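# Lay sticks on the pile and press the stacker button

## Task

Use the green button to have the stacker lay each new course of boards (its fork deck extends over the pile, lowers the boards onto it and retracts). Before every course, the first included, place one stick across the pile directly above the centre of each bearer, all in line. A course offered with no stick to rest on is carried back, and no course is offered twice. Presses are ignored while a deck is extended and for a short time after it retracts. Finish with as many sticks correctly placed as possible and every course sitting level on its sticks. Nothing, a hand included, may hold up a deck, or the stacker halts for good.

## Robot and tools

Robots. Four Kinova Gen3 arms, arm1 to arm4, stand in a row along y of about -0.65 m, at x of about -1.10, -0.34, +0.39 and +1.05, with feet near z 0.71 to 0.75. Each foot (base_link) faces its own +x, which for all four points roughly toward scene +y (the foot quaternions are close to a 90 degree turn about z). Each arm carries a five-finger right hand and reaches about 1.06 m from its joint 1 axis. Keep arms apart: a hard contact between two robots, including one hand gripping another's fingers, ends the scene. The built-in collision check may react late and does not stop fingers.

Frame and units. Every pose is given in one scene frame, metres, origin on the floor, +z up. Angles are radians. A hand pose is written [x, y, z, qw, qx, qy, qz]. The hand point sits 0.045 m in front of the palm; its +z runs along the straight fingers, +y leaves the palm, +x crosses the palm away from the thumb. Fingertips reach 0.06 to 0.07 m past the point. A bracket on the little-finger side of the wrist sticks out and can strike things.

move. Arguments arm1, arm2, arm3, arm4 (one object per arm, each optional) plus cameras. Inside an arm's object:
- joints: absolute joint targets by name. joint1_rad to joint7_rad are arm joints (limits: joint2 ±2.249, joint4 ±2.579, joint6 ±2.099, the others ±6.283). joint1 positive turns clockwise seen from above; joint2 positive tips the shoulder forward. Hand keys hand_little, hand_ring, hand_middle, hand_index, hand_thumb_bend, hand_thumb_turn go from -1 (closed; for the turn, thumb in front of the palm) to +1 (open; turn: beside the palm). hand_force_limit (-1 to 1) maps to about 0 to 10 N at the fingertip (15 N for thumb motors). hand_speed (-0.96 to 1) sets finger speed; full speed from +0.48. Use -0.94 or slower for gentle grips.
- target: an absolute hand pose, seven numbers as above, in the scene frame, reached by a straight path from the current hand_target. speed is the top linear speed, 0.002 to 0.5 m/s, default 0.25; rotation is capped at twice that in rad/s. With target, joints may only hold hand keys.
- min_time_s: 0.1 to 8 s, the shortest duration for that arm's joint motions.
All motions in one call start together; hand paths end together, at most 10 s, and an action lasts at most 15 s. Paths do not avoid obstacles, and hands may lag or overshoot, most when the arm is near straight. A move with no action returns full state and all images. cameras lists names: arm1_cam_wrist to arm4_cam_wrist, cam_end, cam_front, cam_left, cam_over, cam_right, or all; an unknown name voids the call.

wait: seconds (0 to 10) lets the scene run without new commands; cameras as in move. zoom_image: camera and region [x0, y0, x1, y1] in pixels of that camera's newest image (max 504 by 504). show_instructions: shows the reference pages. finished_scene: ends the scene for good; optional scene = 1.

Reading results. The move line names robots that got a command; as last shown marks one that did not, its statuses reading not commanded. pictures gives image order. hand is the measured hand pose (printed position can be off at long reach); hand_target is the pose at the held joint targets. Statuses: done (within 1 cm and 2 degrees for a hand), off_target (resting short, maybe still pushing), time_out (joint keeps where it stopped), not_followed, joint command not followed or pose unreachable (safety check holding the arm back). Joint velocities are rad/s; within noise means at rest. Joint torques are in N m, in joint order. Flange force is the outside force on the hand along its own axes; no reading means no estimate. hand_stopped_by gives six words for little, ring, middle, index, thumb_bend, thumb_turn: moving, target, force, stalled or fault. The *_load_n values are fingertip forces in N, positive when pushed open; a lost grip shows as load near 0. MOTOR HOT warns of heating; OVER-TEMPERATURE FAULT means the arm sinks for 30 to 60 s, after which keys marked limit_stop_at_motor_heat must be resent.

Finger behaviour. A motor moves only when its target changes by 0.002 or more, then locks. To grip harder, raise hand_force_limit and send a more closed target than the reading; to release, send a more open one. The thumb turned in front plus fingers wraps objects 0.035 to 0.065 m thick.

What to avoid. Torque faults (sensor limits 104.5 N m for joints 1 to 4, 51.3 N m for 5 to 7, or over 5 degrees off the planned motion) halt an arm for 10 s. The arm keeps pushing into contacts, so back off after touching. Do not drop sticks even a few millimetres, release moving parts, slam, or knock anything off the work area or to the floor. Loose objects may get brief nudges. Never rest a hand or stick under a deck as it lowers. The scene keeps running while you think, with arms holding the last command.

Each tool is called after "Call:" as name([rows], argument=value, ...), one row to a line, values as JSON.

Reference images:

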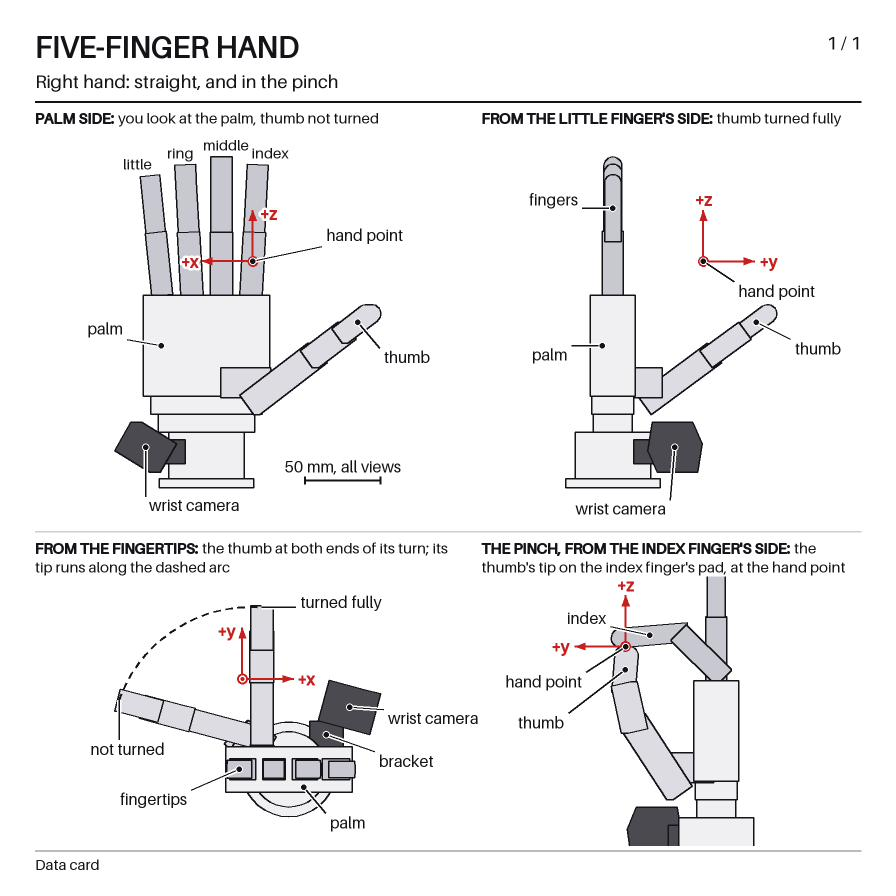

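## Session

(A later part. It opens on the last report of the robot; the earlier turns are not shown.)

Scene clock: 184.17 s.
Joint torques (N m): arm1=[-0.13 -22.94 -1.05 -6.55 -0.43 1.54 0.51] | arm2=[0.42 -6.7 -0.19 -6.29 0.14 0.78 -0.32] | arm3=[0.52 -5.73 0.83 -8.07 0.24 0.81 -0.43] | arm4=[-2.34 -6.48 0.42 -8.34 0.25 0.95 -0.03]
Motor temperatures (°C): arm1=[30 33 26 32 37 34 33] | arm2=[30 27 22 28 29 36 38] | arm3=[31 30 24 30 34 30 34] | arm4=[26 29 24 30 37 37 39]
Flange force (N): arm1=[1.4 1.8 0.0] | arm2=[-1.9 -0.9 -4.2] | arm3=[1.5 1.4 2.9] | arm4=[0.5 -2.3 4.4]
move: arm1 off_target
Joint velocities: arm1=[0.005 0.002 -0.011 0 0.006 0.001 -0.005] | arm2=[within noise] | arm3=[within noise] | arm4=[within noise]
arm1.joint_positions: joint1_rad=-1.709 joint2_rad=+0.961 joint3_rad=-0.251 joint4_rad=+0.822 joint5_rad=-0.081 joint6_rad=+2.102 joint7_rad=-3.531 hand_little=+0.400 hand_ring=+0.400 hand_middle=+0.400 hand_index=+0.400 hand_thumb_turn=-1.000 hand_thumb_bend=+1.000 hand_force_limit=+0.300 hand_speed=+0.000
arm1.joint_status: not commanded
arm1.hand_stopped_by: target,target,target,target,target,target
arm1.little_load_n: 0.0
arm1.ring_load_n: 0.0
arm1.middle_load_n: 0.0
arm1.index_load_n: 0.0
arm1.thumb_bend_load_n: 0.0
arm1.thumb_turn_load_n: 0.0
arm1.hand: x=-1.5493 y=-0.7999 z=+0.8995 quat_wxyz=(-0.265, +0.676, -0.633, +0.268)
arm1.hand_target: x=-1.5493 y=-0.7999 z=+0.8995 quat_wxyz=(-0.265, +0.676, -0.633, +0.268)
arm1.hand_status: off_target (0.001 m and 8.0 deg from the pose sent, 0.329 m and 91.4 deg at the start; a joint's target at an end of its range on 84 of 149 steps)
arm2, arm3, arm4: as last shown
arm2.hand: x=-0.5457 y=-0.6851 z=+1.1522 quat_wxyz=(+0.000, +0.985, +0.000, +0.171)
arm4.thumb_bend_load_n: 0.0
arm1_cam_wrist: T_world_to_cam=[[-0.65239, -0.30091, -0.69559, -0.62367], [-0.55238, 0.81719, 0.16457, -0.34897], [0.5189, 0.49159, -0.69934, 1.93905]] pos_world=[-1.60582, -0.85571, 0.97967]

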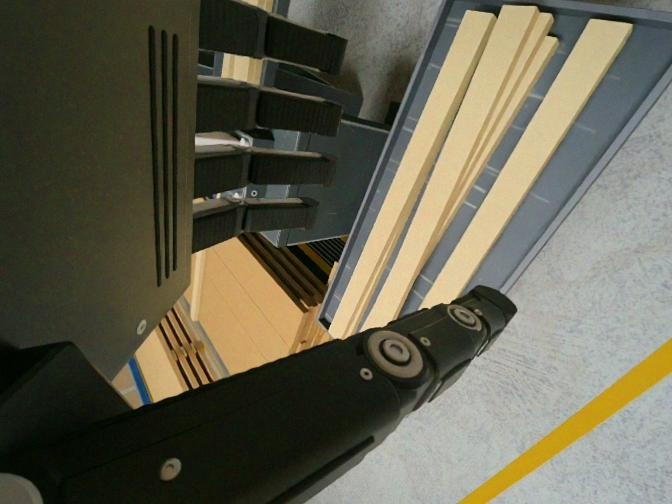

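Call:
zoom_image(camera="arm1_cam_wrist", region=[380, 0, 672, 180])

Call:
zoom_image(camera="arm1_cam_wrist", region=[310, 160, 530, 340])

Scaled by 1.726 from the camera's image (finer frame: 960x720).

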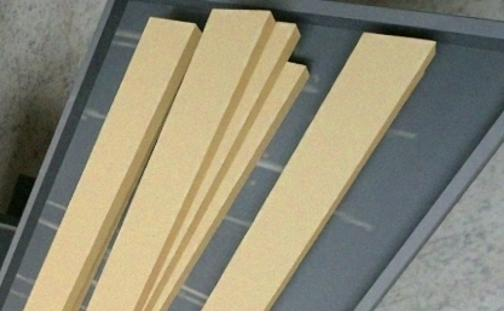

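Scaled by 2.291 from the camera's image (finer frame: 960x720).

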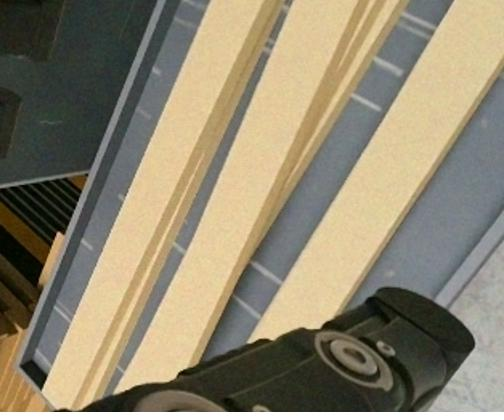

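Call:
move(arm1={"target": [-1.4225, -0.6638, 0.60, 0.3217, -0.6595, 0.6107, -0.2979], "speed": 0.25})

Call:
move(arm1={"target": [-1.4225, -0.6638, 0.577, 0.3217, -0.6595, 0.6107, -0.2979], "speed": 0.05}, cameras=["arm1_cam_wrist", "cam_left"])

Call:
zoom_image(camera="arm1_cam_wrist", region=[180, 0, 672, 504])

Call:
zoom_image(camera="cam_left", region=[240, 380, 500, 504])

Scene clock: 188.30 s.
Joint torques (N m): arm1=[-0.22 -20.62 -0.78 -2.22 -0.17 1.92 0.41] | arm2=[0.42 -6.63 -0.14 -6.29 0.13 0.76 -0.3] | arm3=[0.56 -5.74 0.84 -8.13 0.26 0.77 -0.43] | arm4=[-2.43 -6.54 0.53 -8.37 0.23 0.91 0]
Motor temperatures (°C): arm1=[30 33 26 32 37 34 33] | arm2=[30 27 22 28 29 36 38] | arm3=[31 30 24 30 34 30 34] | arm4=[26 29 24 30 37 37 39]
Flange force (N): arm1=[0.7 0.3 2.2] | arm2=[-1.8 -0.7 -4.2] | arm3=[1.6 1.5 3.0] | arm4=[0.4 -2.1 4.3]
move: arm1 done
Joint velocities: within noise
arm1.joint_positions: joint1_rad=-1.519 joint2_rad=+1.250 joint3_rad=-0.181 joint4_rad=+1.441 joint5_rad=+0.111 joint6_rad=+1.376 joint7_rad=-3.308 hand_little=+0.400 hand_ring=+0.400 hand_middle=+0.400 hand_index=+0.400 hand_thumb_turn=-1.000 hand_thumb_bend=+1.000 hand_force_limit=+0.300 hand_speed=+0.000
arm1.joint_status: not commanded
arm1.hand_stopped_by: target,target,target,target,target,target
arm1.little_load_n: 0.0
arm1.ring_load_n: 0.0
arm1.middle_load_n: 0.5
arm1.index_load_n: 0.0
arm1.thumb_bend_load_n: 0.0
arm1.thumb_turn_load_n: 0.5
arm1.hand: x=-1.4225 y=-0.6638 z=+0.6000 quat_wxyz=(-0.322, +0.659, -0.611, +0.298)
arm1.hand_target: x=-1.4225 y=-0.6638 z=+0.6000 quat_wxyz=(-0.322, +0.659, -0.611, +0.298)
arm1.hand_status: done (0.000 m and 0.0 deg from the pose sent, 0.353 m and 8.0 deg at the start)
arm2, arm3, arm4: as last shown
arm2.index_load_n: 0.5
pictures: none

Scene clock: 189.27 s.
Joint torques (N m): arm1=[-0.23 -20.78 -0.84 -2.04 -0.14 1.9 0.4] | arm2=[0.41 -6.66 -0.2 -6.33 0.12 0.8 -0.32] | arm3=[0.51 -5.75 0.86 -8.14 0.26 0.81 -0.43] | arm4=[-2.44 -6.46 0.47 -8.3 0.26 0.98 -0.03]
Motor temperatures (°C): arm1=[30 33 26 32 37 34 33] | arm2=[30 27 22 28 29 36 38] | arm3=[31 30 24 30 34 30 34] | arm4=[26 29 24 30 37 37 39]
Flange force (N): arm1=[0.7 0.4 2.1] | arm2=[-1.8 -0.9 -3.9] | arm3=[1.6 1.5 3.2] | arm4=[0.4 -2.3 4.3]
move: arm1 done
Joint velocities: within noise
arm1.joint_positions: joint1_rad=-1.521 joint2_rad=+1.299 joint3_rad=-0.177 joint4_rad=+1.414 joint5_rad=+0.117 joint6_rad=+1.354 joint7_rad=-3.306 hand_little=+0.400 hand_ring=+0.400 hand_middle=+0.400 hand_index=+0.400 hand_thumb_turn=-1.000 hand_thumb_bend=+1.000 hand_force_limit=+0.300 hand_speed=+0.000
arm1.joint_status: not commanded
arm1.hand_stopped_by: target,target,target,target,target,target
arm1.little_load_n: 0.0
arm1.ring_load_n: 0.5
arm1.middle_load_n: 0.0
arm1.index_load_n: 0.0
arm1.thumb_bend_load_n: -0.5
arm1.thumb_turn_load_n: 0.0
arm1.hand: x=-1.4225 y=-0.6638 z=+0.5770 quat_wxyz=(-0.322, +0.659, -0.611, +0.298)
arm1.hand_target: x=-1.4225 y=-0.6638 z=+0.5770 quat_wxyz=(-0.322, +0.659, -0.611, +0.298)
arm1.hand_status: done (0.000 m and 0.0 deg from the pose sent, 0.023 m and 0.0 deg at the start)
arm2, arm3, arm4: as last shown
arm2.index_load_n: 0.0
arm2.thumb_turn_load_n: 0.5
arm1_cam_wrist: T_world_to_cam=[[-0.54667, -0.28966, -0.78565, -0.51457], [-0.59035, 0.79873, 0.11628, -0.37548], [0.59384, 0.52738, -0.60764, 1.65829]] pos_world=[-1.48772, -0.72369, 0.64704]

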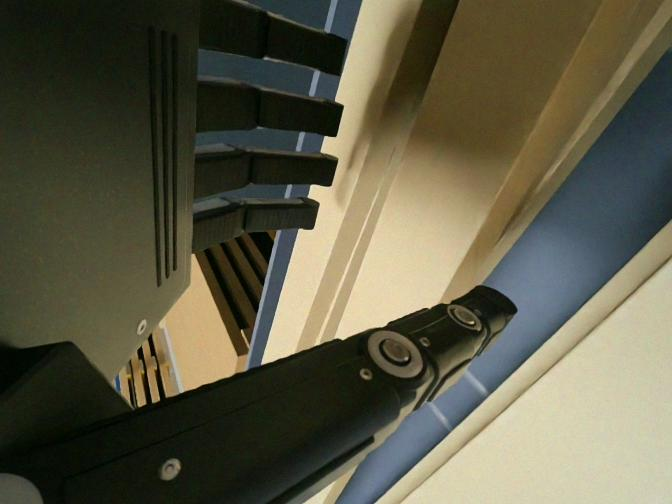

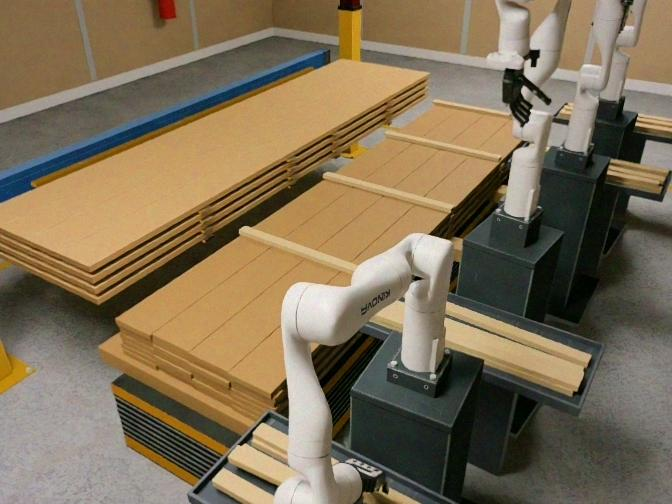

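Scaled by 1.000.

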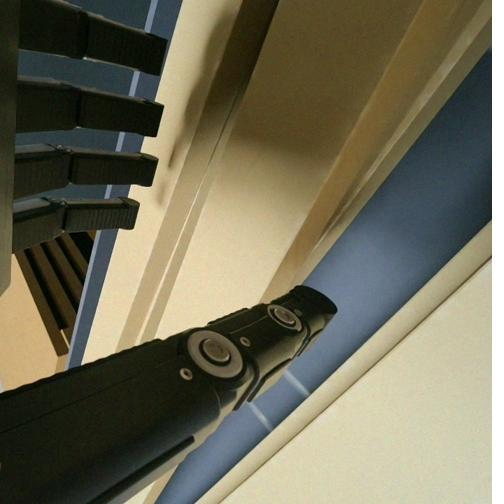

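Scaled by 1.938 from the camera's image (finer frame: 960x720).

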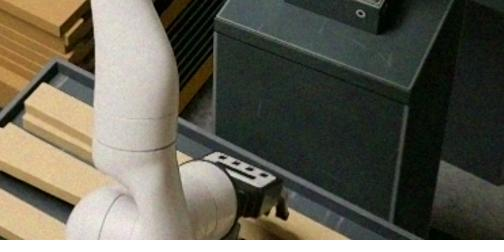

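Call:
move(arm1={"target": [-1.4225, -0.6638, 0.572, 0.3217, -0.6595, 0.6107, -0.2979], "speed": 0.05, "joints": {"hand_index": 0.0, "hand_middle": 0.0, "hand_ring": 0.0, "hand_little": 0.0, "hand_speed": -0.6, "hand_force_limit": -0.4}})

Call:
move(arm1={"target": [-1.4225, -0.6638, 0.568, 0.3217, -0.6595, 0.6107, -0.2979], "speed": 0.03}, cameras=["arm1_cam_wrist"])

Scene clock: 190.53 s.
Joint torques (N m): arm1=[-0.29 -20.79 -0.77 -1.98 -0.17 1.87 0.35] | arm2=[0.4 -6.64 -0.15 -6.3 0.11 0.77 -0.31] | arm3=[0.52 -5.77 0.87 -8.15 0.24 0.81 -0.43] | arm4=[-2.41 -6.46 0.49 -8.38 0.25 0.96 -0.03]
Motor temperatures (°C): arm1=[30 33 26 32 37 34 33] | arm2=[30 27 22 28 29 36 38] | arm3=[31 30 24 30 34 30 34] | arm4=[26 29 24 30 37 37 39]
Flange force (N): arm1=[0.5 0.5 2.0] | arm2=[-1.8 -0.8 -4.1] | arm3=[1.5 1.5 3.2] | arm4=[0.5 -2.2 4.6]
move: arm1 done
Joint velocities: within noise
arm1.joint_positions: joint1_rad=-1.522 joint2_rad=+1.310 joint3_rad=-0.176 joint4_rad=+1.407 joint5_rad=+0.118 joint6_rad=+1.349 joint7_rad=-3.306 hand_little=+0.000 hand_ring=+0.000 hand_middle=+0.000 hand_index=+0.000 hand_thumb_turn=-1.000 hand_thumb_bend=+1.000 hand_force_limit=-0.400 hand_speed=-0.600
arm1.joint_status: all done
arm1.hand_stopped_by: target,target,target,target,target,target
arm1.little_load_n: 0.0
arm1.ring_load_n: 0.0
arm1.middle_load_n: 0.0
arm1.index_load_n: 0.0
arm1.thumb_bend_load_n: 0.0
arm1.thumb_turn_load_n: 0.0
arm1.hand: x=-1.4225 y=-0.6638 z=+0.5720 quat_wxyz=(-0.322, +0.659, -0.611, +0.298)
arm1.hand_target: x=-1.4225 y=-0.6638 z=+0.5720 quat_wxyz=(-0.322, +0.659, -0.611, +0.298)
arm1.hand_status: done (0.000 m and 0.0 deg from the pose sent, 0.005 m and 0.0 deg at the start)
arm2, arm3, arm4: as last shown
arm2.thumb_turn_load_n: 0.0
arm3.index_load_n: 0.5
pictures: none

Scene clock: 191.50 s.
Joint torques (N m): arm1=[-0.23 -20.75 -0.77 -2.01 -0.15 1.9 0.38] | arm2=[0.39 -6.66 -0.16 -6.3 0.13 0.78 -0.3] | arm3=[0.49 -5.72 0.84 -8.14 0.23 0.8 -0.4] | arm4=[-2.37 -6.47 0.51 -8.32 0.22 0.98 -0.01]
Motor temperatures (°C): arm1=[30 33 26 32 37 34 33] | arm2=[30 27 22 28 29 36 38] | arm3=[31 30 24 30 34 30 34] | arm4=[26 29 24 30 37 37 39]
Flange force (N): arm1=[0.7 0.1 2.2] | arm2=[-1.8 -0.8 -4.1] | arm3=[1.7 1.5 3.1] | arm4=[0.4 -2.1 4.4]
move: arm1 done
Joint velocities: within noise
arm1.joint_positions: joint1_rad=-1.522 joint2_rad=+1.319 joint3_rad=-0.175 joint4_rad=+1.402 joint5_rad=+0.119 joint6_rad=+1.346 joint7_rad=-3.305 hand_little=+0.000 hand_ring=+0.000 hand_middle=+0.000 hand_index=+0.000 hand_thumb_turn=-1.000 hand_thumb_bend=+1.000 hand_force_limit=-0.400 hand_speed=-0.600
arm1.joint_status: not commanded
arm1.hand_stopped_by: target,target,target,target,target,target
arm1.little_load_n: 0.0
arm1.ring_load_n: 0.0
arm1.middle_load_n: 0.0
arm1.index_load_n: 0.0
arm1.thumb_bend_load_n: 0.0
arm1.thumb_turn_load_n: 0.0
arm1.hand: x=-1.4225 y=-0.6638 z=+0.5680 quat_wxyz=(-0.322, +0.659, -0.611, +0.298)
arm1.hand_target: x=-1.4225 y=-0.6638 z=+0.5680 quat_wxyz=(-0.322, +0.659, -0.611, +0.298)
arm1.hand_status: done (0.000 m and 0.0 deg from the pose sent, 0.004 m and 0.0 deg at the start)
arm2, arm3, arm4: as last shown
arm3.ring_load_n: 0.5
arm3.index_load_n: 0.0
arm1_cam_wrist: T_world_to_cam=[[-0.54665, -0.28965, -0.78567, -0.52159], [-0.59039, 0.79869, 0.11633, -0.37456], [0.59381, 0.52745, -0.60761, 1.65281]] pos_world=[-1.48772, -0.72369, 0.63804]

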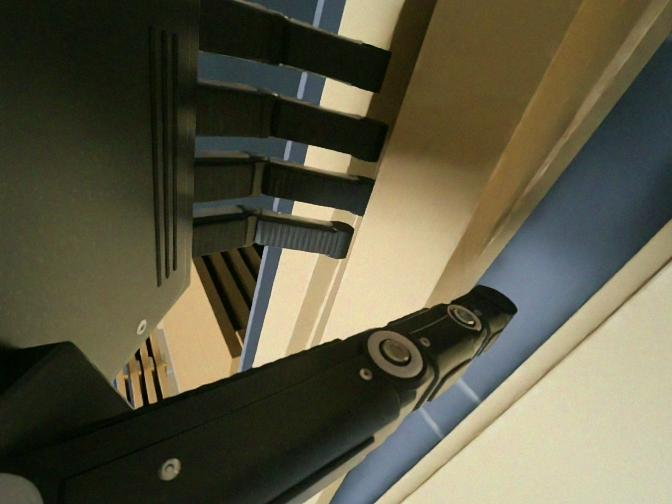

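Call:
move(arm1={"target": [-1.4225, -0.6638, 0.565, 0.3217, -0.6595, 0.6107, -0.2979], "speed": 0.03})

Call:
move(arm1={"target": [-1.4225, -0.6638, 0.562, 0.3217, -0.6595, 0.6107, -0.2979], "speed": 0.03}, cameras=["arm1_cam_wrist"])

Scene clock: 192.67 s.
Joint torques (N m): arm1=[-0.22 -20.81 -0.79 -1.94 -0.17 1.88 0.35] | arm2=[0.43 -6.66 -0.19 -6.27 0.13 0.76 -0.31] | arm3=[0.55 -5.74 0.89 -8.15 0.24 0.8 -0.43] | arm4=[-2.35 -6.43 0.52 -8.44 0.26 0.96 -0.02]
Motor temperatures (°C): arm1=[30 33 26 32 37 34 33] | arm2=[30 27 22 28 29 36 38] | arm3=[31 30 24 30 34 30 34] | arm4=[26 29 24 30 37 37 39]
Flange force (N): arm1=[0.6 0.4 2.0] | arm2=[-1.9 -0.8 -4.2] | arm3=[1.6 1.6 3.2] | arm4=[0.7 -2.0 4.8]
move: arm1 done
Joint velocities: within noise
arm1.joint_positions: joint1_rad=-1.523 joint2_rad=+1.325 joint3_rad=-0.175 joint4_rad=+1.398 joint5_rad=+0.119 joint6_rad=+1.343 joint7_rad=-3.305 hand_little=+0.000 hand_ring=+0.000 hand_middle=+0.000 hand_index=+0.000 hand_thumb_turn=-1.000 hand_thumb_bend=+1.000 hand_force_limit=-0.400 hand_speed=-0.600
arm1.joint_status: not commanded
arm1.hand_stopped_by: target,target,target,target,target,target
arm1.little_load_n: 0.0
arm1.ring_load_n: 0.0
arm1.middle_load_n: 0.0
arm1.index_load_n: 0.0
arm1.thumb_bend_load_n: 0.0
arm1.thumb_turn_load_n: 0.0
arm1.hand: x=-1.4225 y=-0.6638 z=+0.5650 quat_wxyz=(-0.322, +0.659, -0.611, +0.298)
arm1.hand_target: x=-1.4225 y=-0.6638 z=+0.5650 quat_wxyz=(-0.322, +0.659, -0.611, +0.298)
arm1.hand_status: done (0.000 m and 0.0 deg from the pose sent, 0.003 m and 0.0 deg at the start)
arm2, arm3, arm4: as last shown
arm3.ring_load_n: 0.0
pictures: none

Scene clock: 193.63 s.
Joint torques (N m): arm1=[-0.26 -20.84 -0.78 -1.91 -0.17 1.89 0.36] | arm2=[0.42 -6.67 -0.17 -6.3 0.12 0.79 -0.3] | arm3=[0.53 -5.74 0.85 -8.13 0.22 0.85 -0.45] | arm4=[-2.39 -6.52 0.52 -8.23 0.27 0.99 -0.01]
Motor temperatures (°C): arm1=[30 33 26 32 37 34 33] | arm2=[30 27 22 28 29 36 38] | arm3=[31 30 24 30 34 30 34] | arm4=[26 29 24 30 37 37 39]
Flange force (N): arm1=[0.6 0.4 2.0] | arm2=[-1.9 -0.8 -4.1] | arm3=[1.5 1.4 3.2] | arm4=[0.2 -2.1 4.0]
move: arm1 done
Joint velocities: within noise
arm1.joint_positions: joint1_rad=-1.523 joint2_rad=+1.332 joint3_rad=-0.174 joint4_rad=+1.393 joint5_rad=+0.120 joint6_rad=+1.341 joint7_rad=-3.305 hand_little=+0.000 hand_ring=+0.000 hand_middle=+0.000 hand_index=+0.000 hand_thumb_turn=-1.000 hand_thumb_bend=+1.000 hand_force_limit=-0.400 hand_speed=-0.600
arm1.joint_status: not commanded
arm1.hand_stopped_by: target,target,target,target,target,target
arm1.little_load_n: -0.5
arm1.ring_load_n: 0.0
arm1.middle_load_n: 0.0
arm1.index_load_n: 0.0
arm1.thumb_bend_load_n: 0.0
arm1.thumb_turn_load_n: 0.0
arm1.hand: x=-1.4225 y=-0.6638 z=+0.5620 quat_wxyz=(-0.322, +0.659, -0.611, +0.298)
arm1.hand_target: x=-1.4225 y=-0.6638 z=+0.5620 quat_wxyz=(-0.322, +0.659, -0.611, +0.298)
arm1.hand_status: done (0.000 m and 0.0 deg from the pose sent, 0.003 m and 0.0 deg at the start)
arm2, arm3, arm4: as last shown
arm1_cam_wrist: T_world_to_cam=[[-0.54667, -0.28966, -0.78565, -0.52635], [-0.59035, 0.79873, 0.11628, -0.37373], [0.59384, 0.52738, -0.60764, 1.64918]] pos_world=[-1.48772, -0.72369, 0.63204]

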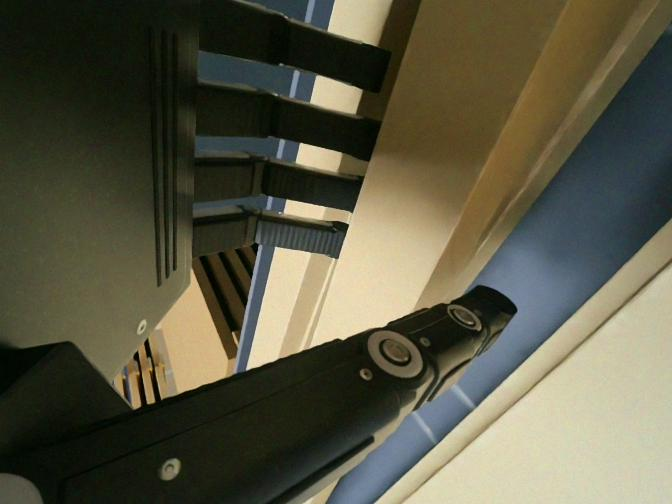

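Call:
move(arm1={"target": [-1.4225, -0.6638, 0.559, 0.3217, -0.6595, 0.6107, -0.2979], "speed": 0.03})

Call:
move(arm1={"joints": {"hand_thumb_bend": 0.2, "hand_force_limit": 0.3, "hand_speed": -0.85}}, cameras=["arm1_cam_wrist"])

Scene clock: 194.83 s.
Joint torques (N m): arm1=[-0.28 -20.9 -0.74 -2.26 -0.11 1.62 0.41] | arm2=[0.4 -6.64 -0.22 -6.28 0.13 0.78 -0.29] | arm3=[0.56 -5.69 0.89 -8.13 0.23 0.82 -0.46] | arm4=[-2.39 -6.36 0.46 -8.33 0.24 0.99 -0.02]
Motor temperatures (°C): arm1=[30 33 26 32 37 34 33] | arm2=[30 27 22 28 29 36 38] | arm3=[31 30 24 30 34 30 34] | arm4=[26 29 24 30 37 37 39]
Flange force (N): arm1=[0.6 -0.5 2.1] | arm2=[-1.8 -0.9 -4.1] | arm3=[1.7 1.5 3.2] | arm4=[0.7 -2.2 4.5]
move: arm1 done
Joint velocities: within noise
arm1.joint_positions: joint1_rad=-1.523 joint2_rad=+1.338 joint3_rad=-0.174 joint4_rad=+1.389 joint5_rad=+0.121 joint6_rad=+1.339 joint7_rad=-3.304 hand_little=+0.000 hand_ring=+0.000 hand_middle=+0.000 hand_index=+0.000 hand_thumb_turn=-1.000 hand_thumb_bend=+1.000 hand_force_limit=-0.400 hand_speed=-0.600
arm1.joint_status: not commanded
arm1.hand_stopped_by: target,target,target,target,target,target
arm1.little_load_n: 0.0
arm1.ring_load_n: 0.0
arm1.middle_load_n: 0.5
arm1.index_load_n: 0.0
arm1.thumb_bend_load_n: 0.0
arm1.thumb_turn_load_n: 0.0
arm1.hand: x=-1.4225 y=-0.6638 z=+0.5590 quat_wxyz=(-0.322, +0.659, -0.611, +0.298)
arm1.hand_target: x=-1.4225 y=-0.6638 z=+0.5590 quat_wxyz=(-0.322, +0.659, -0.611, +0.298)
arm1.hand_status: done (0.000 m and 0.0 deg from the pose sent, 0.003 m and 0.0 deg at the start)
arm2.joint_positions: joint1_rad=-1.672 joint2_rad=-0.050 joint3_rad=+0.000 joint4_rad=+1.600 joint5_rad=+0.000 joint6_rad=+1.940 joint7_rad=-1.570 hand_little=+0.400 hand_ring=+0.400 hand_middle=+0.400 hand_index=+0.400 hand_thumb_turn=-1.000 hand_thumb_bend=+1.000 hand_force_limit=+0.300 hand_speed=-0.700
arm2.joint_status: not commanded
arm2.hand_stopped_by: target,target,target,target,target,target
arm2.little_load_n: 0.0
arm2.ring_load_n: 0.0
arm2.middle_load_n: 0.0
arm2.index_load_n: 0.0
arm2.thumb_bend_load_n: 0.0
arm2.thumb_turn_load_n: 0.5
arm2.hand: x=-0.5457 y=-0.6851 z=+1.1522 quat_wxyz=(+0.000, +0.985, +0.000, +0.171)
arm2.hand_target: x=-0.5457 y=-0.6851 z=+1.1522 quat_wxyz=(+0.000, +0.985, +0.000, +0.171)
arm2.hand_status: not commanded
arm3.joint_positions: joint1_rad=+1.564 joint2_rad=-0.050 joint3_rad=+0.000 joint4_rad=+1.600 joint5_rad=+0.000 joint6_rad=+1.940 joint7_rad=-1.570 hand_little=+0.400 hand_ring=+0.400 hand_middle=+0.400 hand_index=+0.400 hand_thumb_turn=-1.000 hand_thumb_bend=+1.000 hand_force_limit=+0.300 hand_speed=-0.700
arm3.joint_status: not commanded
arm3.hand_stopped_by: target,target,target,target,target,target
arm3.little_load_n: 0.0
arm3.ring_load_n: 0.0
arm3.middle_load_n: 0.0
arm3.index_load_n: 0.0
arm3.thumb_bend_load_n: 0.0
arm3.thumb_turn_load_n: 0.0
arm3.hand: x=+0.5933 y=-0.6257 z=+1.1246 quat_wxyz=(+0.166, +0.000, -0.986, -0.002)
arm3.hand_target: x=+0.5933 y=-0.6257 z=+1.1246 quat_wxyz=(+0.166, +0.000, -0.986, -0.002)
arm3.hand_status: not commanded
arm4.joint_positions: joint1_rad=+1.506 joint2_rad=-0.050 joint3_rad=+0.000 joint4_rad=+1.600 joint5_rad=+0.000 joint6_rad=+1.940 joint7_rad=-1.570 hand_little=+0.400 hand_ring=+0.400 hand_middle=+0.400 hand_index=+0.400 hand_thumb_turn=-1.000 hand_thumb_bend=+1.000 hand_force_limit=+0.300 hand_speed=-0.700
arm4.joint_status: not commanded
arm4.hand_stopped_by: target,target,target,target,target,target
arm4.little_load_n: 0.0
arm4.ring_load_n: 0.0
arm4.middle_load_n: 0.0
arm4.index_load_n: 0.0
arm4.thumb_bend_load_n: 0.0
arm4.thumb_turn_load_n: 0.0
arm4.hand: x=+1.2579 y=-0.6149 z=+1.1461 quat_wxyz=(+0.171, +0.000, -0.985, +0.000)
arm4.hand_target: x=+1.2579 y=-0.6149 z=+1.1461 quat_wxyz=(+0.171, +0.000, -0.985, +0.000)
arm4.hand_status: not commanded
pictures: none

Scene clock: 198.27 s.
Joint torques (N m): arm1=[-0.24 -19.41 -0.68 -1.84 -0.08 1.32 0.41] | arm2=[0.42 -6.68 -0.12 -6.27 0.13 0.78 -0.29] | arm3=[0.51 -5.68 0.83 -8.11 0.21 0.8 -0.43] | arm4=[-2.47 -6.49 0.41 -8.38 0.27 0.95 -0.02]
Motor temperatures (°C): arm1=[30 33 26 32 37 34 33] | arm2=[30 27 22 28 29 36 38] | arm3=[31 30 24 30 34 30 34] | arm4=[26 29 24 30 37 37 39]
Flange force (N): arm1=[0.6 -2.0 -0.6] | arm2=[-1.9 -0.7 -4.2] | arm3=[1.7 1.4 3.1] | arm4=[0.5 -2.4 4.5]
move: arm1 off_target
Joint velocities: within noise
arm1.joint_positions: joint1_rad=-1.523 joint2_rad=+1.338 joint3_rad=-0.174 joint4_rad=+1.389 joint5_rad=+0.121 joint6_rad=+1.339 joint7_rad=-3.304 hand_little=+0.000 hand_ring=+0.000 hand_middle=+0.001 hand_index=+0.000 hand_thumb_turn=-1.000 hand_thumb_bend=+0.598 hand_force_limit=+0.300 hand_speed=-0.850
arm1.joint_status: hand_thumb_bend off_target (ended at +0.598, target +0.200); the others done
arm1.hand_stopped_by: target,target,target,target,force,target
arm1.little_load_n: 0.0
arm1.ring_load_n: 0.0
arm1.middle_load_n: 5.5
arm1.index_load_n: 0.0
arm1.thumb_bend_load_n: 9.5
arm1.thumb_turn_load_n: 1.5
arm1.hand: x=-1.4225 y=-0.6638 z=+0.5590 quat_wxyz=(-0.322, +0.659, -0.611, +0.298)
arm1.hand_target: x=-1.4225 y=-0.6638 z=+0.5590 quat_wxyz=(-0.322, +0.659, -0.611, +0.298)
arm1.hand_status: not commanded
arm2, arm3, arm4: as last shown
arm1_cam_wrist: T_world_to_cam=[[-0.54667, -0.28966, -0.78565, -0.52871], [-0.59035, 0.79873, 0.11628, -0.37339], [0.59384, 0.52738, -0.60764, 1.64735]] pos_world=[-1.48772, -0.72369, 0.62904]

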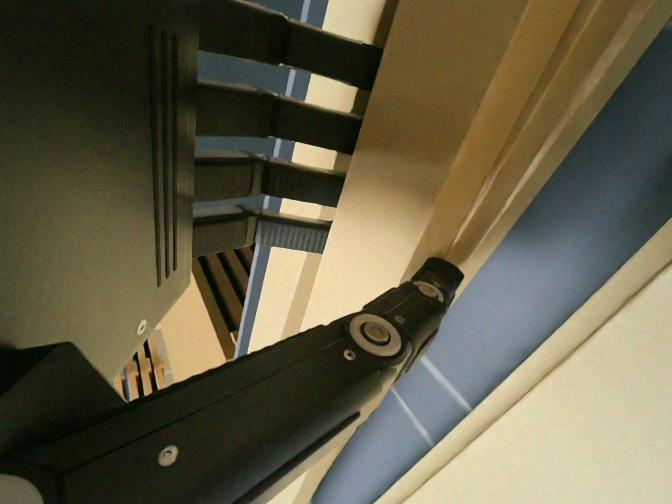

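Call:
move(arm1={"target": [-1.4225, -0.6638, 0.575, 0.3217, -0.6595, 0.6107, -0.2979], "speed": 0.03}, cameras=["arm1_cam_wrist"])

Scene clock: 199.50 s.
Joint torques (N m): arm1=[-0.24 -21.37 -0.79 -1.83 -0.2 2.32 0.38] | arm2=[0.43 -6.64 -0.2 -6.31 0.14 0.78 -0.31] | arm3=[0.51 -5.76 0.82 -8.11 0.22 0.78 -0.42] | arm4=[-2.44 -6.52 0.48 -8.4 0.26 0.97 0.02]
Motor temperatures (°C): arm1=[30 33 26 32 37 34 33] | arm2=[30 27 22 28 29 36 38] | arm3=[31 30 24 30 34 30 34] | arm4=[26 29 24 30 37 37 39]
Flange force (N): arm1=[0.7 1.9 3.2] | arm2=[-1.8 -0.8 -4.0] | arm3=[1.5 1.4 2.9] | arm4=[0.4 -2.1 4.6]
move: arm1 done
Joint velocities: within noise
arm1.joint_positions: joint1_rad=-1.522 joint2_rad=+1.304 joint3_rad=-0.176 joint4_rad=+1.411 joint5_rad=+0.117 joint6_rad=+1.352 joint7_rad=-3.306 hand_little=+0.000 hand_ring=+0.000 hand_middle=+0.001 hand_index=+0.000 hand_thumb_turn=-1.000 hand_thumb_bend=+0.598 hand_force_limit=+0.300 hand_speed=-0.850
arm1.joint_status: not commanded
arm1.hand_stopped_by: target,target,target,target,force,target
arm1.little_load_n: 0.0
arm1.ring_load_n: 0.0
arm1.middle_load_n: 7.0
arm1.index_load_n: 1.0
arm1.thumb_bend_load_n: 8.5
arm1.thumb_turn_load_n: 1.5
arm1.hand: x=-1.4225 y=-0.6638 z=+0.5750 quat_wxyz=(-0.322, +0.659, -0.611, +0.298)
arm1.hand_target: x=-1.4225 y=-0.6638 z=+0.5750 quat_wxyz=(-0.322, +0.659, -0.611, +0.298)
arm1.hand_status: done (0.000 m and 0.0 deg from the pose sent, 0.016 m and 0.0 deg at the start)
arm2, arm3, arm4: as last shown
arm2.thumb_turn_load_n: 0.0
arm1_cam_wrist: T_world_to_cam=[[-0.54665, -0.28965, -0.78567, -0.51609], [-0.59039, 0.79869, 0.11633, -0.37538], [0.59381, 0.52745, -0.60761, 1.65706]] pos_world=[-1.48772, -0.72369, 0.64504]

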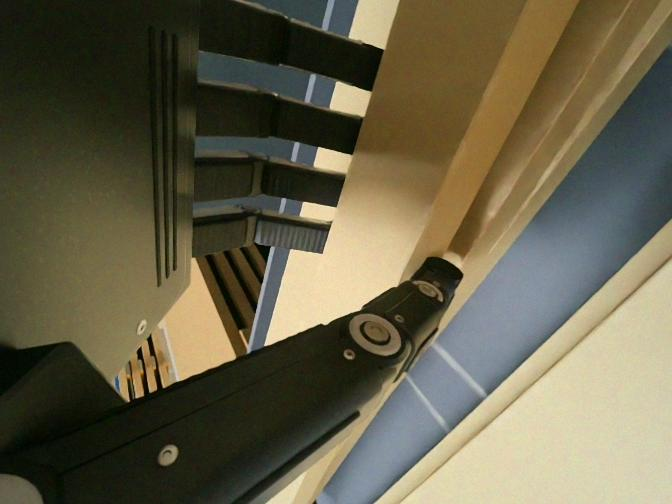

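Call:
move(arm1={"target": [-1.4225, -0.6638, 0.60, 0.3217, -0.6595, 0.6107, -0.2979], "speed": 0.05})

Call:
move(arm1={"target": [-1.4225, -0.6638, 0.80, 0.3217, -0.6595, 0.6107, -0.2979], "speed": 0.2})

Call:
move(arm1={"target": [-1.18, -0.28, 0.80, 0, 0, 0.8988, -0.4384], "speed": 0.2}, cameras=["cam_left", "cam_over"])

Scene clock: 200.97 s.
Joint torques (N m): arm1=[-0.22 -21.27 -0.83 -2.04 -0.2 2.34 0.37] | arm2=[0.43 -6.68 -0.18 -6.29 0.11 0.78 -0.31] | arm3=[0.57 -5.73 0.85 -8.15 0.21 0.82 -0.47] | arm4=[-2.38 -6.49 0.5 -8.38 0.25 1.02 0]
Motor temperatures (°C): arm1=[30 33 26 32 37 34 33] | arm2=[30 27 22 28 29 36 38] | arm3=[31 30 24 30 34 30 34] | arm4=[26 29 24 30 37 37 39]
Flange force (N): arm1=[0.7 2.0 3.4] | arm2=[-1.9 -0.8 -4.1] | arm3=[1.6 1.3 3.3] | arm4=[0.4 -2.1 4.7]
move: arm1 done
Joint velocities: within noise
arm1.joint_positions: joint1_rad=-1.519 joint2_rad=+1.250 joint3_rad=-0.181 joint4_rad=+1.441 joint5_rad=+0.111 joint6_rad=+1.376 joint7_rad=-3.308 hand_little=+0.000 hand_ring=+0.000 hand_middle=+0.001 hand_index=+0.000 hand_thumb_turn=-1.000 hand_thumb_bend=+0.598 hand_force_limit=+0.300 hand_speed=-0.850
arm1.joint_status: not commanded
arm1.hand_stopped_by: target,target,target,target,force,target
arm1.little_load_n: 0.0
arm1.ring_load_n: 0.0
arm1.middle_load_n: 6.5
arm1.index_load_n: 1.0
arm1.thumb_bend_load_n: 8.5
arm1.thumb_turn_load_n: 1.0
arm1.hand: x=-1.4225 y=-0.6638 z=+0.6000 quat_wxyz=(-0.322, +0.659, -0.611, +0.298)
arm1.hand_target: x=-1.4225 y=-0.6638 z=+0.6000 quat_wxyz=(-0.322, +0.659, -0.611, +0.298)
arm1.hand_status: done (0.000 m and 0.0 deg from the pose sent, 0.025 m and 0.0 deg at the start)
arm2, arm3, arm4: as last shown
pictures: none

Scene clock: 202.57 s.
Joint torques (N m): arm1=[-0.27 -19.72 -0.86 -4.25 -0.2 2.33 0.37] | arm2=[0.47 -6.66 -0.2 -6.28 0.13 0.79 -0.3] | arm3=[0.51 -5.75 0.84 -8.12 0.24 0.79 -0.43] | arm4=[-2.51 -6.48 0.47 -8.34 0.26 0.97 0]
Motor temperatures (°C): arm1=[30 33 26 32 37 34 33] | arm2=[30 27 22 28 29 36 38] | arm3=[31 30 24 30 34 30 34] | arm4=[26 29 24 30 37 37 39]
Flange force (N): arm1=[0.7 3.0 2.8] | arm2=[-1.9 -0.8 -4.1] | arm3=[1.6 1.4 3.0] | arm4=[0.4 -2.3 4.5]
move: arm1 done
Joint velocities: within noise
arm1.joint_positions: joint1_rad=-1.505 joint2_rad=+0.860 joint3_rad=-0.211 joint4_rad=+1.510 joint5_rad=+0.050 joint6_rad=+1.693 joint7_rad=-3.310 hand_little=+0.000 hand_ring=+0.000 hand_middle=+0.001 hand_index=+0.000 hand_thumb_turn=-1.000 hand_thumb_bend=+0.598 hand_force_limit=+0.300 hand_speed=-0.850
arm1.joint_status: not commanded
arm1.hand_stopped_by: target,target,target,target,force,target
arm1.little_load_n: 0.0
arm1.ring_load_n: 0.0
arm1.middle_load_n: 7.0
arm1.index_load_n: 1.0
arm1.thumb_bend_load_n: 8.5
arm1.thumb_turn_load_n: 1.0
arm1.hand: x=-1.4225 y=-0.6638 z=+0.8000 quat_wxyz=(-0.322, +0.659, -0.611, +0.298)
arm1.hand_target: x=-1.4225 y=-0.6638 z=+0.8000 quat_wxyz=(-0.322, +0.659, -0.611, +0.298)
arm1.hand_status: done (0.000 m and 0.0 deg from the pose sent, 0.200 m and 0.0 deg at the start)
arm2, arm3, arm4: as last shown
pictures: none

Scene clock: 207.30 s.
Joint torques (N m): arm1=[-0.1 -22.53 1.67 -5.22 0.07 2.32 0.38] | arm2=[0.42 -6.63 -0.16 -6.32 0.13 0.78 -0.3] | arm3=[0.59 -5.76 0.83 -8.1 0.25 0.77 -0.42] | arm4=[-2.4 -6.46 0.44 -8.33 0.23 0.95 -0.02]
Motor temperatures (°C): arm1=[30 33 26 32 37 34 33] | arm2=[30 27 22 28 29 36 38] | arm3=[31 30 24 30 34 30 34] | arm4=[26 29 24 30 37 37 39]
Flange force (N): arm1=[0.9 3.2 2.0] | arm2=[-1.8 -0.7 -4.0] | arm3=[1.6 1.5 2.9] | arm4=[0.5 -2.3 4.4]
move: arm1 done
Joint velocities: within noise
arm1.joint_positions: joint1_rad=-0.271 joint2_rad=+1.000 joint3_rad=+0.265 joint4_rad=+1.178 joint5_rad=-0.307 joint6_rad=+1.894 joint7_rad=-3.189 hand_little=+0.000 hand_ring=+0.000 hand_middle=+0.001 hand_index=+0.000 hand_thumb_turn=-1.000 hand_thumb_bend=+0.598 hand_force_limit=+0.300 hand_speed=-0.850
arm1.joint_status: not commanded
arm1.hand_stopped_by: target,target,target,target,force,target
arm1.little_load_n: 0.0
arm1.ring_load_n: 0.0
arm1.middle_load_n: 7.0
arm1.index_load_n: 1.0
arm1.thumb_bend_load_n: 9.0
arm1.thumb_turn_load_n: 1.0
arm1.hand: x=-1.1800 y=-0.2800 z=+0.8000 quat_wxyz=(+0.000, +0.000, -0.899, +0.438)
arm1.hand_target: x=-1.1800 y=-0.2800 z=+0.8000 quat_wxyz=(+0.000, +0.000, -0.899, +0.438)
arm1.hand_status: done (0.000 m and 0.0 deg from the pose sent, 0.454 m and 94.4 deg at the start)
arm2, arm3, arm4: as last shown
arm2.ring_load_n: 0.5
arm2.thumb_bend_load_n: -0.5

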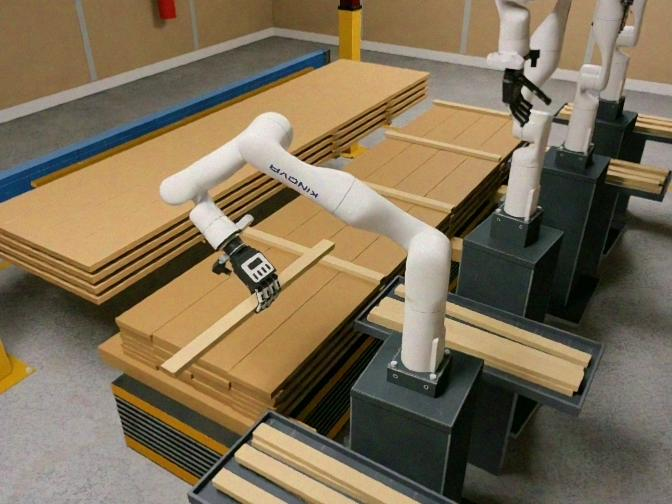

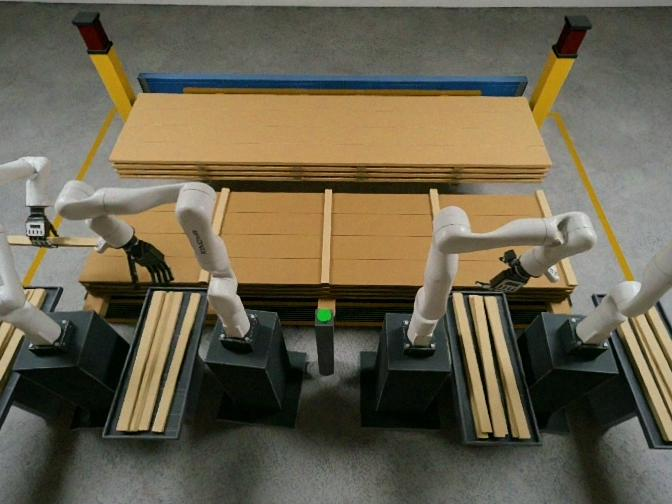

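Call:
move(arm1={"target": [-1.2085, -0.0125, 0.72, 0.3073, -0.6300, -0.6410, 0.3127], "speed": 0.2}, cameras=["cam_left", "cam_over", "cam_end"])

Call:
zoom_image(camera="cam_over", region=[0, 140, 140, 300])

Call:
zoom_image(camera="cam_over", region=[95, 280, 225, 450])

Call:
zoom_image(camera="cam_over", region=[430, 280, 560, 450])

Call:
zoom_image(camera="cam_over", region=[580, 280, 672, 460])

Call:
zoom_image(camera="cam_end", region=[60, 180, 560, 480])

Scene clock: 212.60 s.
Joint torques (N m): arm1=[-0.15 -28.28 -0.48 -7.74 -1.88 1 0.35] | arm2=[0.4 -6.65 -0.19 -6.28 0.12 0.78 -0.32] | arm3=[0.52 -5.75 0.85 -8.15 0.23 0.79 -0.42] | arm4=[-2.27 -6.47 0.52 -8.3 0.26 0.97 -0.03]
Motor temperatures (°C): arm1=[30 33 26 32 37 34 33] | arm2=[30 27 22 28 29 36 38] | arm3=[31 30 24 30 34 30 34] | arm4=[26 29 24 30 37 37 39]
Flange force (N): arm1=[3.6 3.2 1.9] | arm2=[-1.8 -1.0 -4.2] | arm3=[1.6 1.5 3.2] | arm4=[0.4 -2.0 4.3]
move: arm1 done
Joint velocities: within noise
arm1.joint_positions: joint1_rad=+0.127 joint2_rad=+1.333 joint3_rad=+0.250 joint4_rad=+0.654 joint5_rad=-1.140 joint6_rad=+1.497 joint7_rad=-4.253 hand_little=+0.000 hand_ring=+0.000 hand_middle=+0.001 hand_index=+0.000 hand_thumb_turn=-1.000 hand_thumb_bend=+0.598 hand_force_limit=+0.300 hand_speed=-0.850
arm1.joint_status: not commanded
arm1.hand_stopped_by: target,target,target,target,force,target
arm1.little_load_n: 0.0
arm1.ring_load_n: 0.0
arm1.middle_load_n: 6.5
arm1.index_load_n: 1.0
arm1.thumb_bend_load_n: 9.0
arm1.thumb_turn_load_n: 1.5
arm1.hand: x=-1.2085 y=-0.0125 z=+0.7200 quat_wxyz=(+0.307, -0.630, -0.641, +0.313)
arm1.hand_target: x=-1.2085 y=-0.0125 z=+0.7200 quat_wxyz=(+0.307, -0.630, -0.641, +0.313)
arm1.hand_status: done (0.000 m and 0.0 deg from the pose sent, 0.281 m and 89.0 deg at the start)
arm2, arm3, arm4: as last shown
arm2.ring_load_n: 0.0
arm2.thumb_bend_load_n: 0.0
arm2.thumb_turn_load_n: 0.5
pictures: cam_end, cam_left, cam_over

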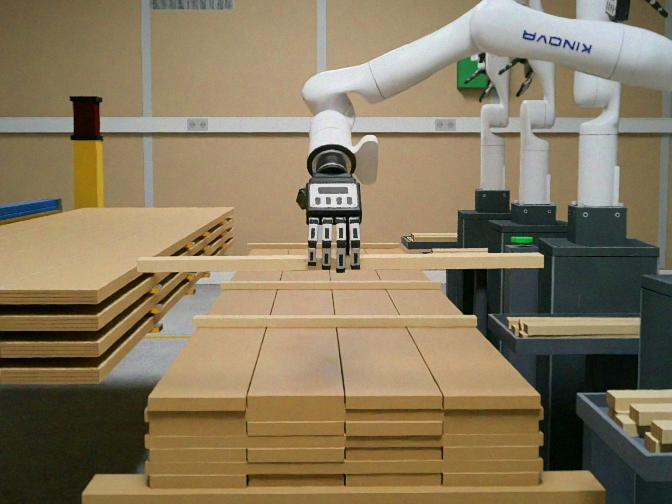

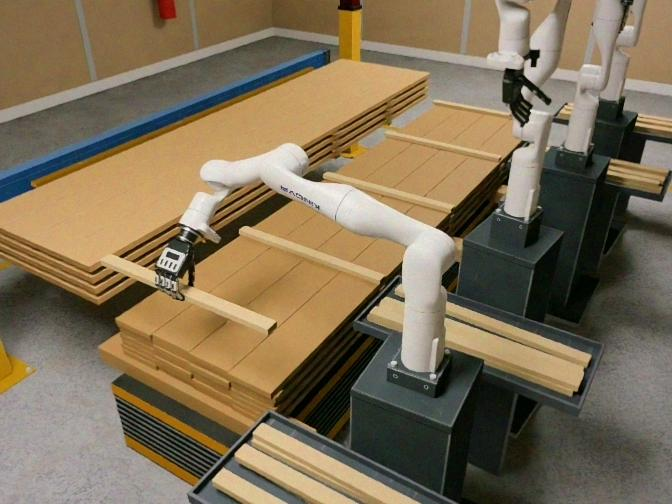

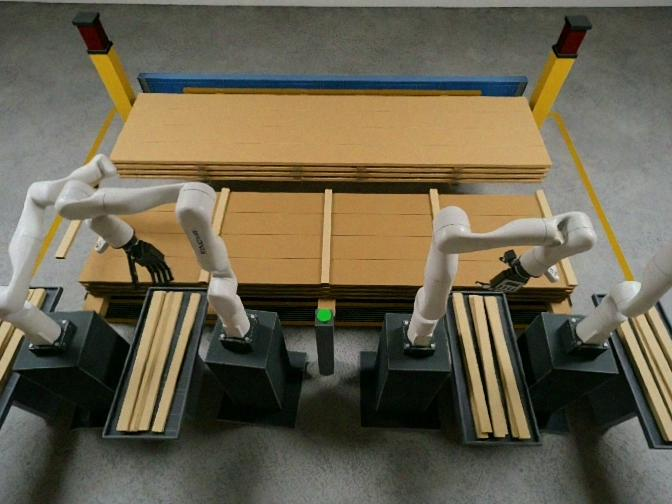

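Scaled by 3.150 from the camera's image (finer frame: 960x720).

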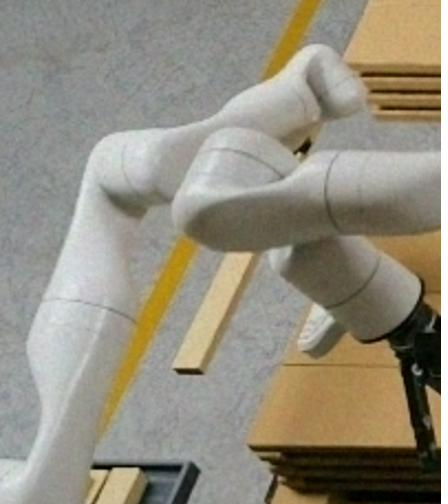

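Scaled by 2.965 from the camera's image (finer frame: 960x720).

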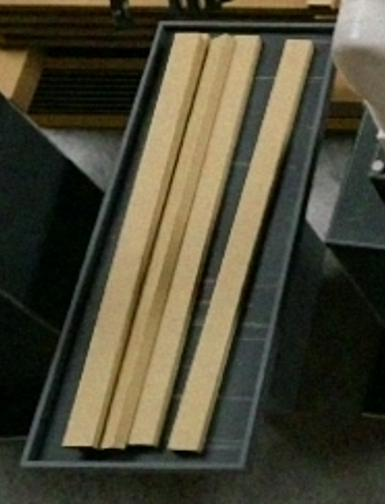

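Scaled by 2.965 from the camera's image (finer frame: 960x720).

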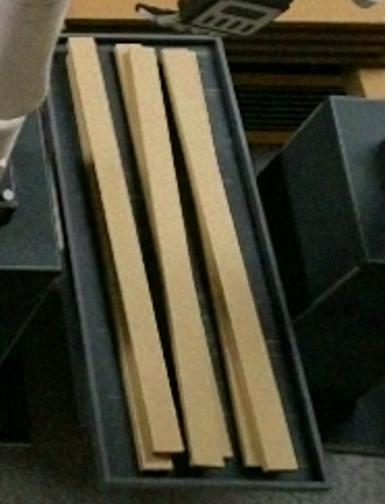

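Scaled by 2.800 from the camera's image (finer frame: 960x720).

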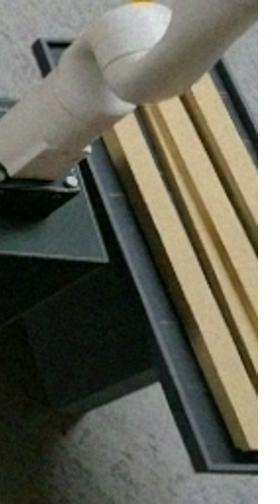

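Scaled by 1.008 from the camera's image (finer frame: 960x720).

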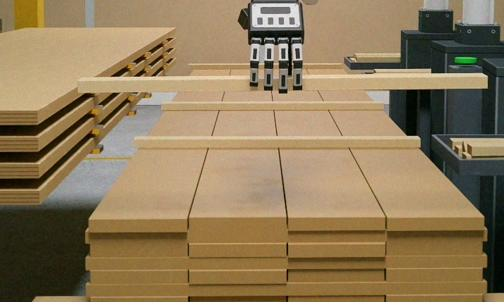

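Call:
move(arm1={"target": [-1.2215, -0.0195, 0.58, 0.3073, -0.6300, -0.6410, 0.3127], "speed": 0.12}, cameras=["cam_left", "cam_over", "cam_end"])

Call:
zoom_image(camera="cam_left", region=[80, 200, 300, 400])

Call:
zoom_image(camera="cam_end", region=[120, 270, 560, 480])

Scene clock: 215.33 s.
Joint torques (N m): arm1=[-0.17 -28.26 -0.78 -7.31 -1.76 1.22 0.35] | arm2=[0.4 -6.68 -0.17 -6.29 0.13 0.77 -0.32] | arm3=[0.5 -5.77 0.82 -8.13 0.21 0.81 -0.43] | arm4=[-2.35 -6.52 0.49 -8.3 0.26 0.95 0]
Motor temperatures (°C): arm1=[30 33 26 32 37 34 33] | arm2=[30 27 22 28 29 36 38] | arm3=[31 30 24 30 34 30 34] | arm4=[26 29 24 30 37 37 39]
Flange force (N): arm1=[3.8 3.8 2.4] | arm2=[-1.9 -0.9 -4.2] | arm3=[1.5 1.3 3.1] | arm4=[0.3 -2.1 4.2]
move: arm1 done
Joint velocities: within noise
arm1.joint_positions: joint1_rad=+0.123 joint2_rad=+1.571 joint3_rad=+0.228 joint4_rad=+0.556 joint5_rad=-1.168 joint6_rad=+1.386 joint7_rad=-4.156 hand_little=+0.000 hand_ring=+0.000 hand_middle=+0.001 hand_index=+0.000 hand_thumb_turn=-1.000 hand_thumb_bend=+0.598 hand_force_limit=+0.300 hand_speed=-0.850
arm1.joint_status: not commanded
arm1.hand_stopped_by: target,target,target,target,force,target
arm1.little_load_n: 0.0
arm1.ring_load_n: 0.0
arm1.middle_load_n: 6.5
arm1.index_load_n: 1.0
arm1.thumb_bend_load_n: 8.5
arm1.thumb_turn_load_n: 1.0
arm1.hand: x=-1.2215 y=-0.0195 z=+0.5800 quat_wxyz=(+0.307, -0.630, -0.641, +0.313)
arm1.hand_target: x=-1.2215 y=-0.0195 z=+0.5800 quat_wxyz=(+0.307, -0.630, -0.641, +0.313)
arm1.hand_status: done (0.000 m and 0.0 deg from the pose sent, 0.141 m and 0.0 deg at the start)
arm2, arm3, arm4: as last shown
arm2.thumb_turn_load_n: 0.0
arm3.ring_load_n: -0.5
arm3.middle_load_n: 0.5
pictures: cam_end, cam_left, cam_over

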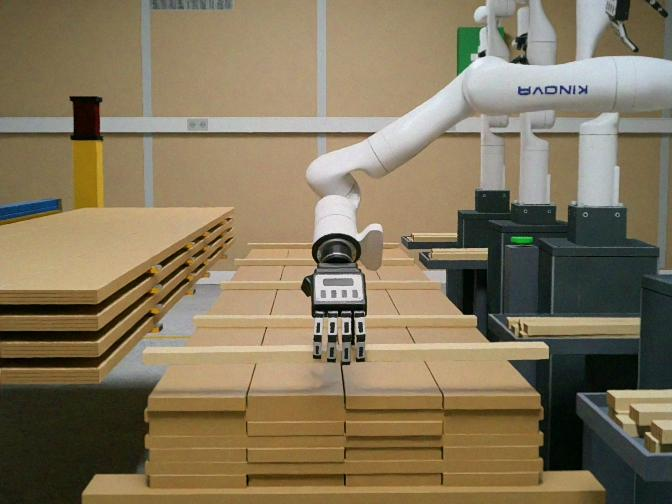

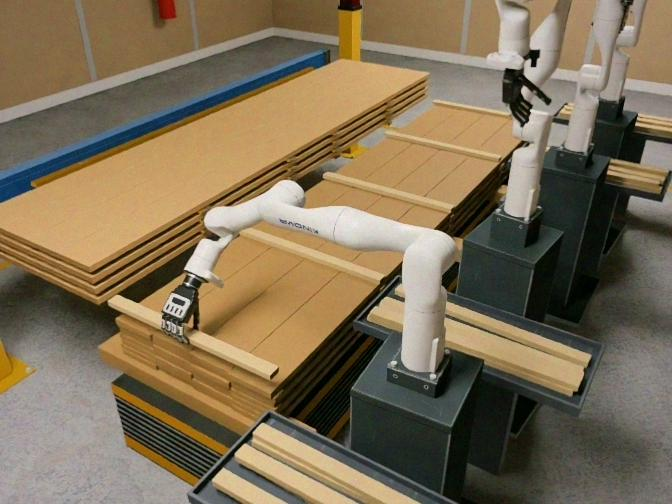

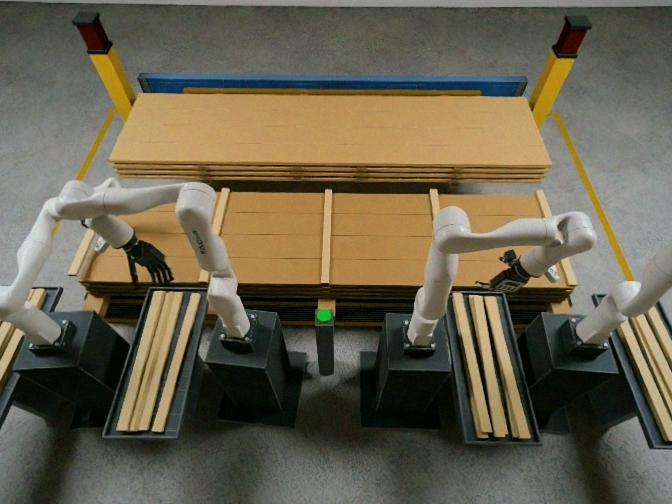

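Scaled by 2.291 from the camera's image (finer frame: 960x720).

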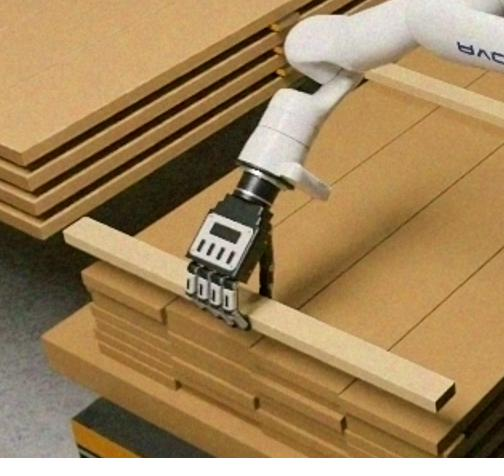

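Scaled by 1.145 from the camera's image (finer frame: 960x720).

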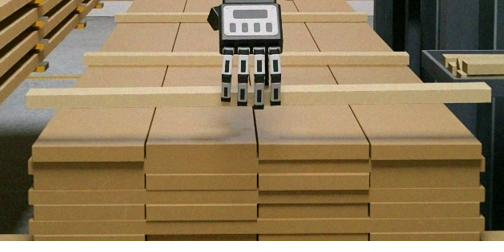

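Call:
zoom_image(camera="cam_over", region=[50, 170, 150, 300])

Scaled by 3.877 from the camera's image (finer frame: 960x720).

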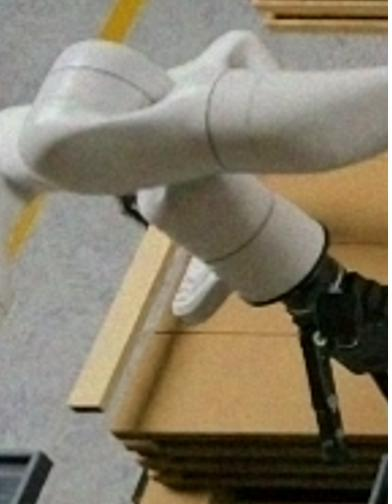

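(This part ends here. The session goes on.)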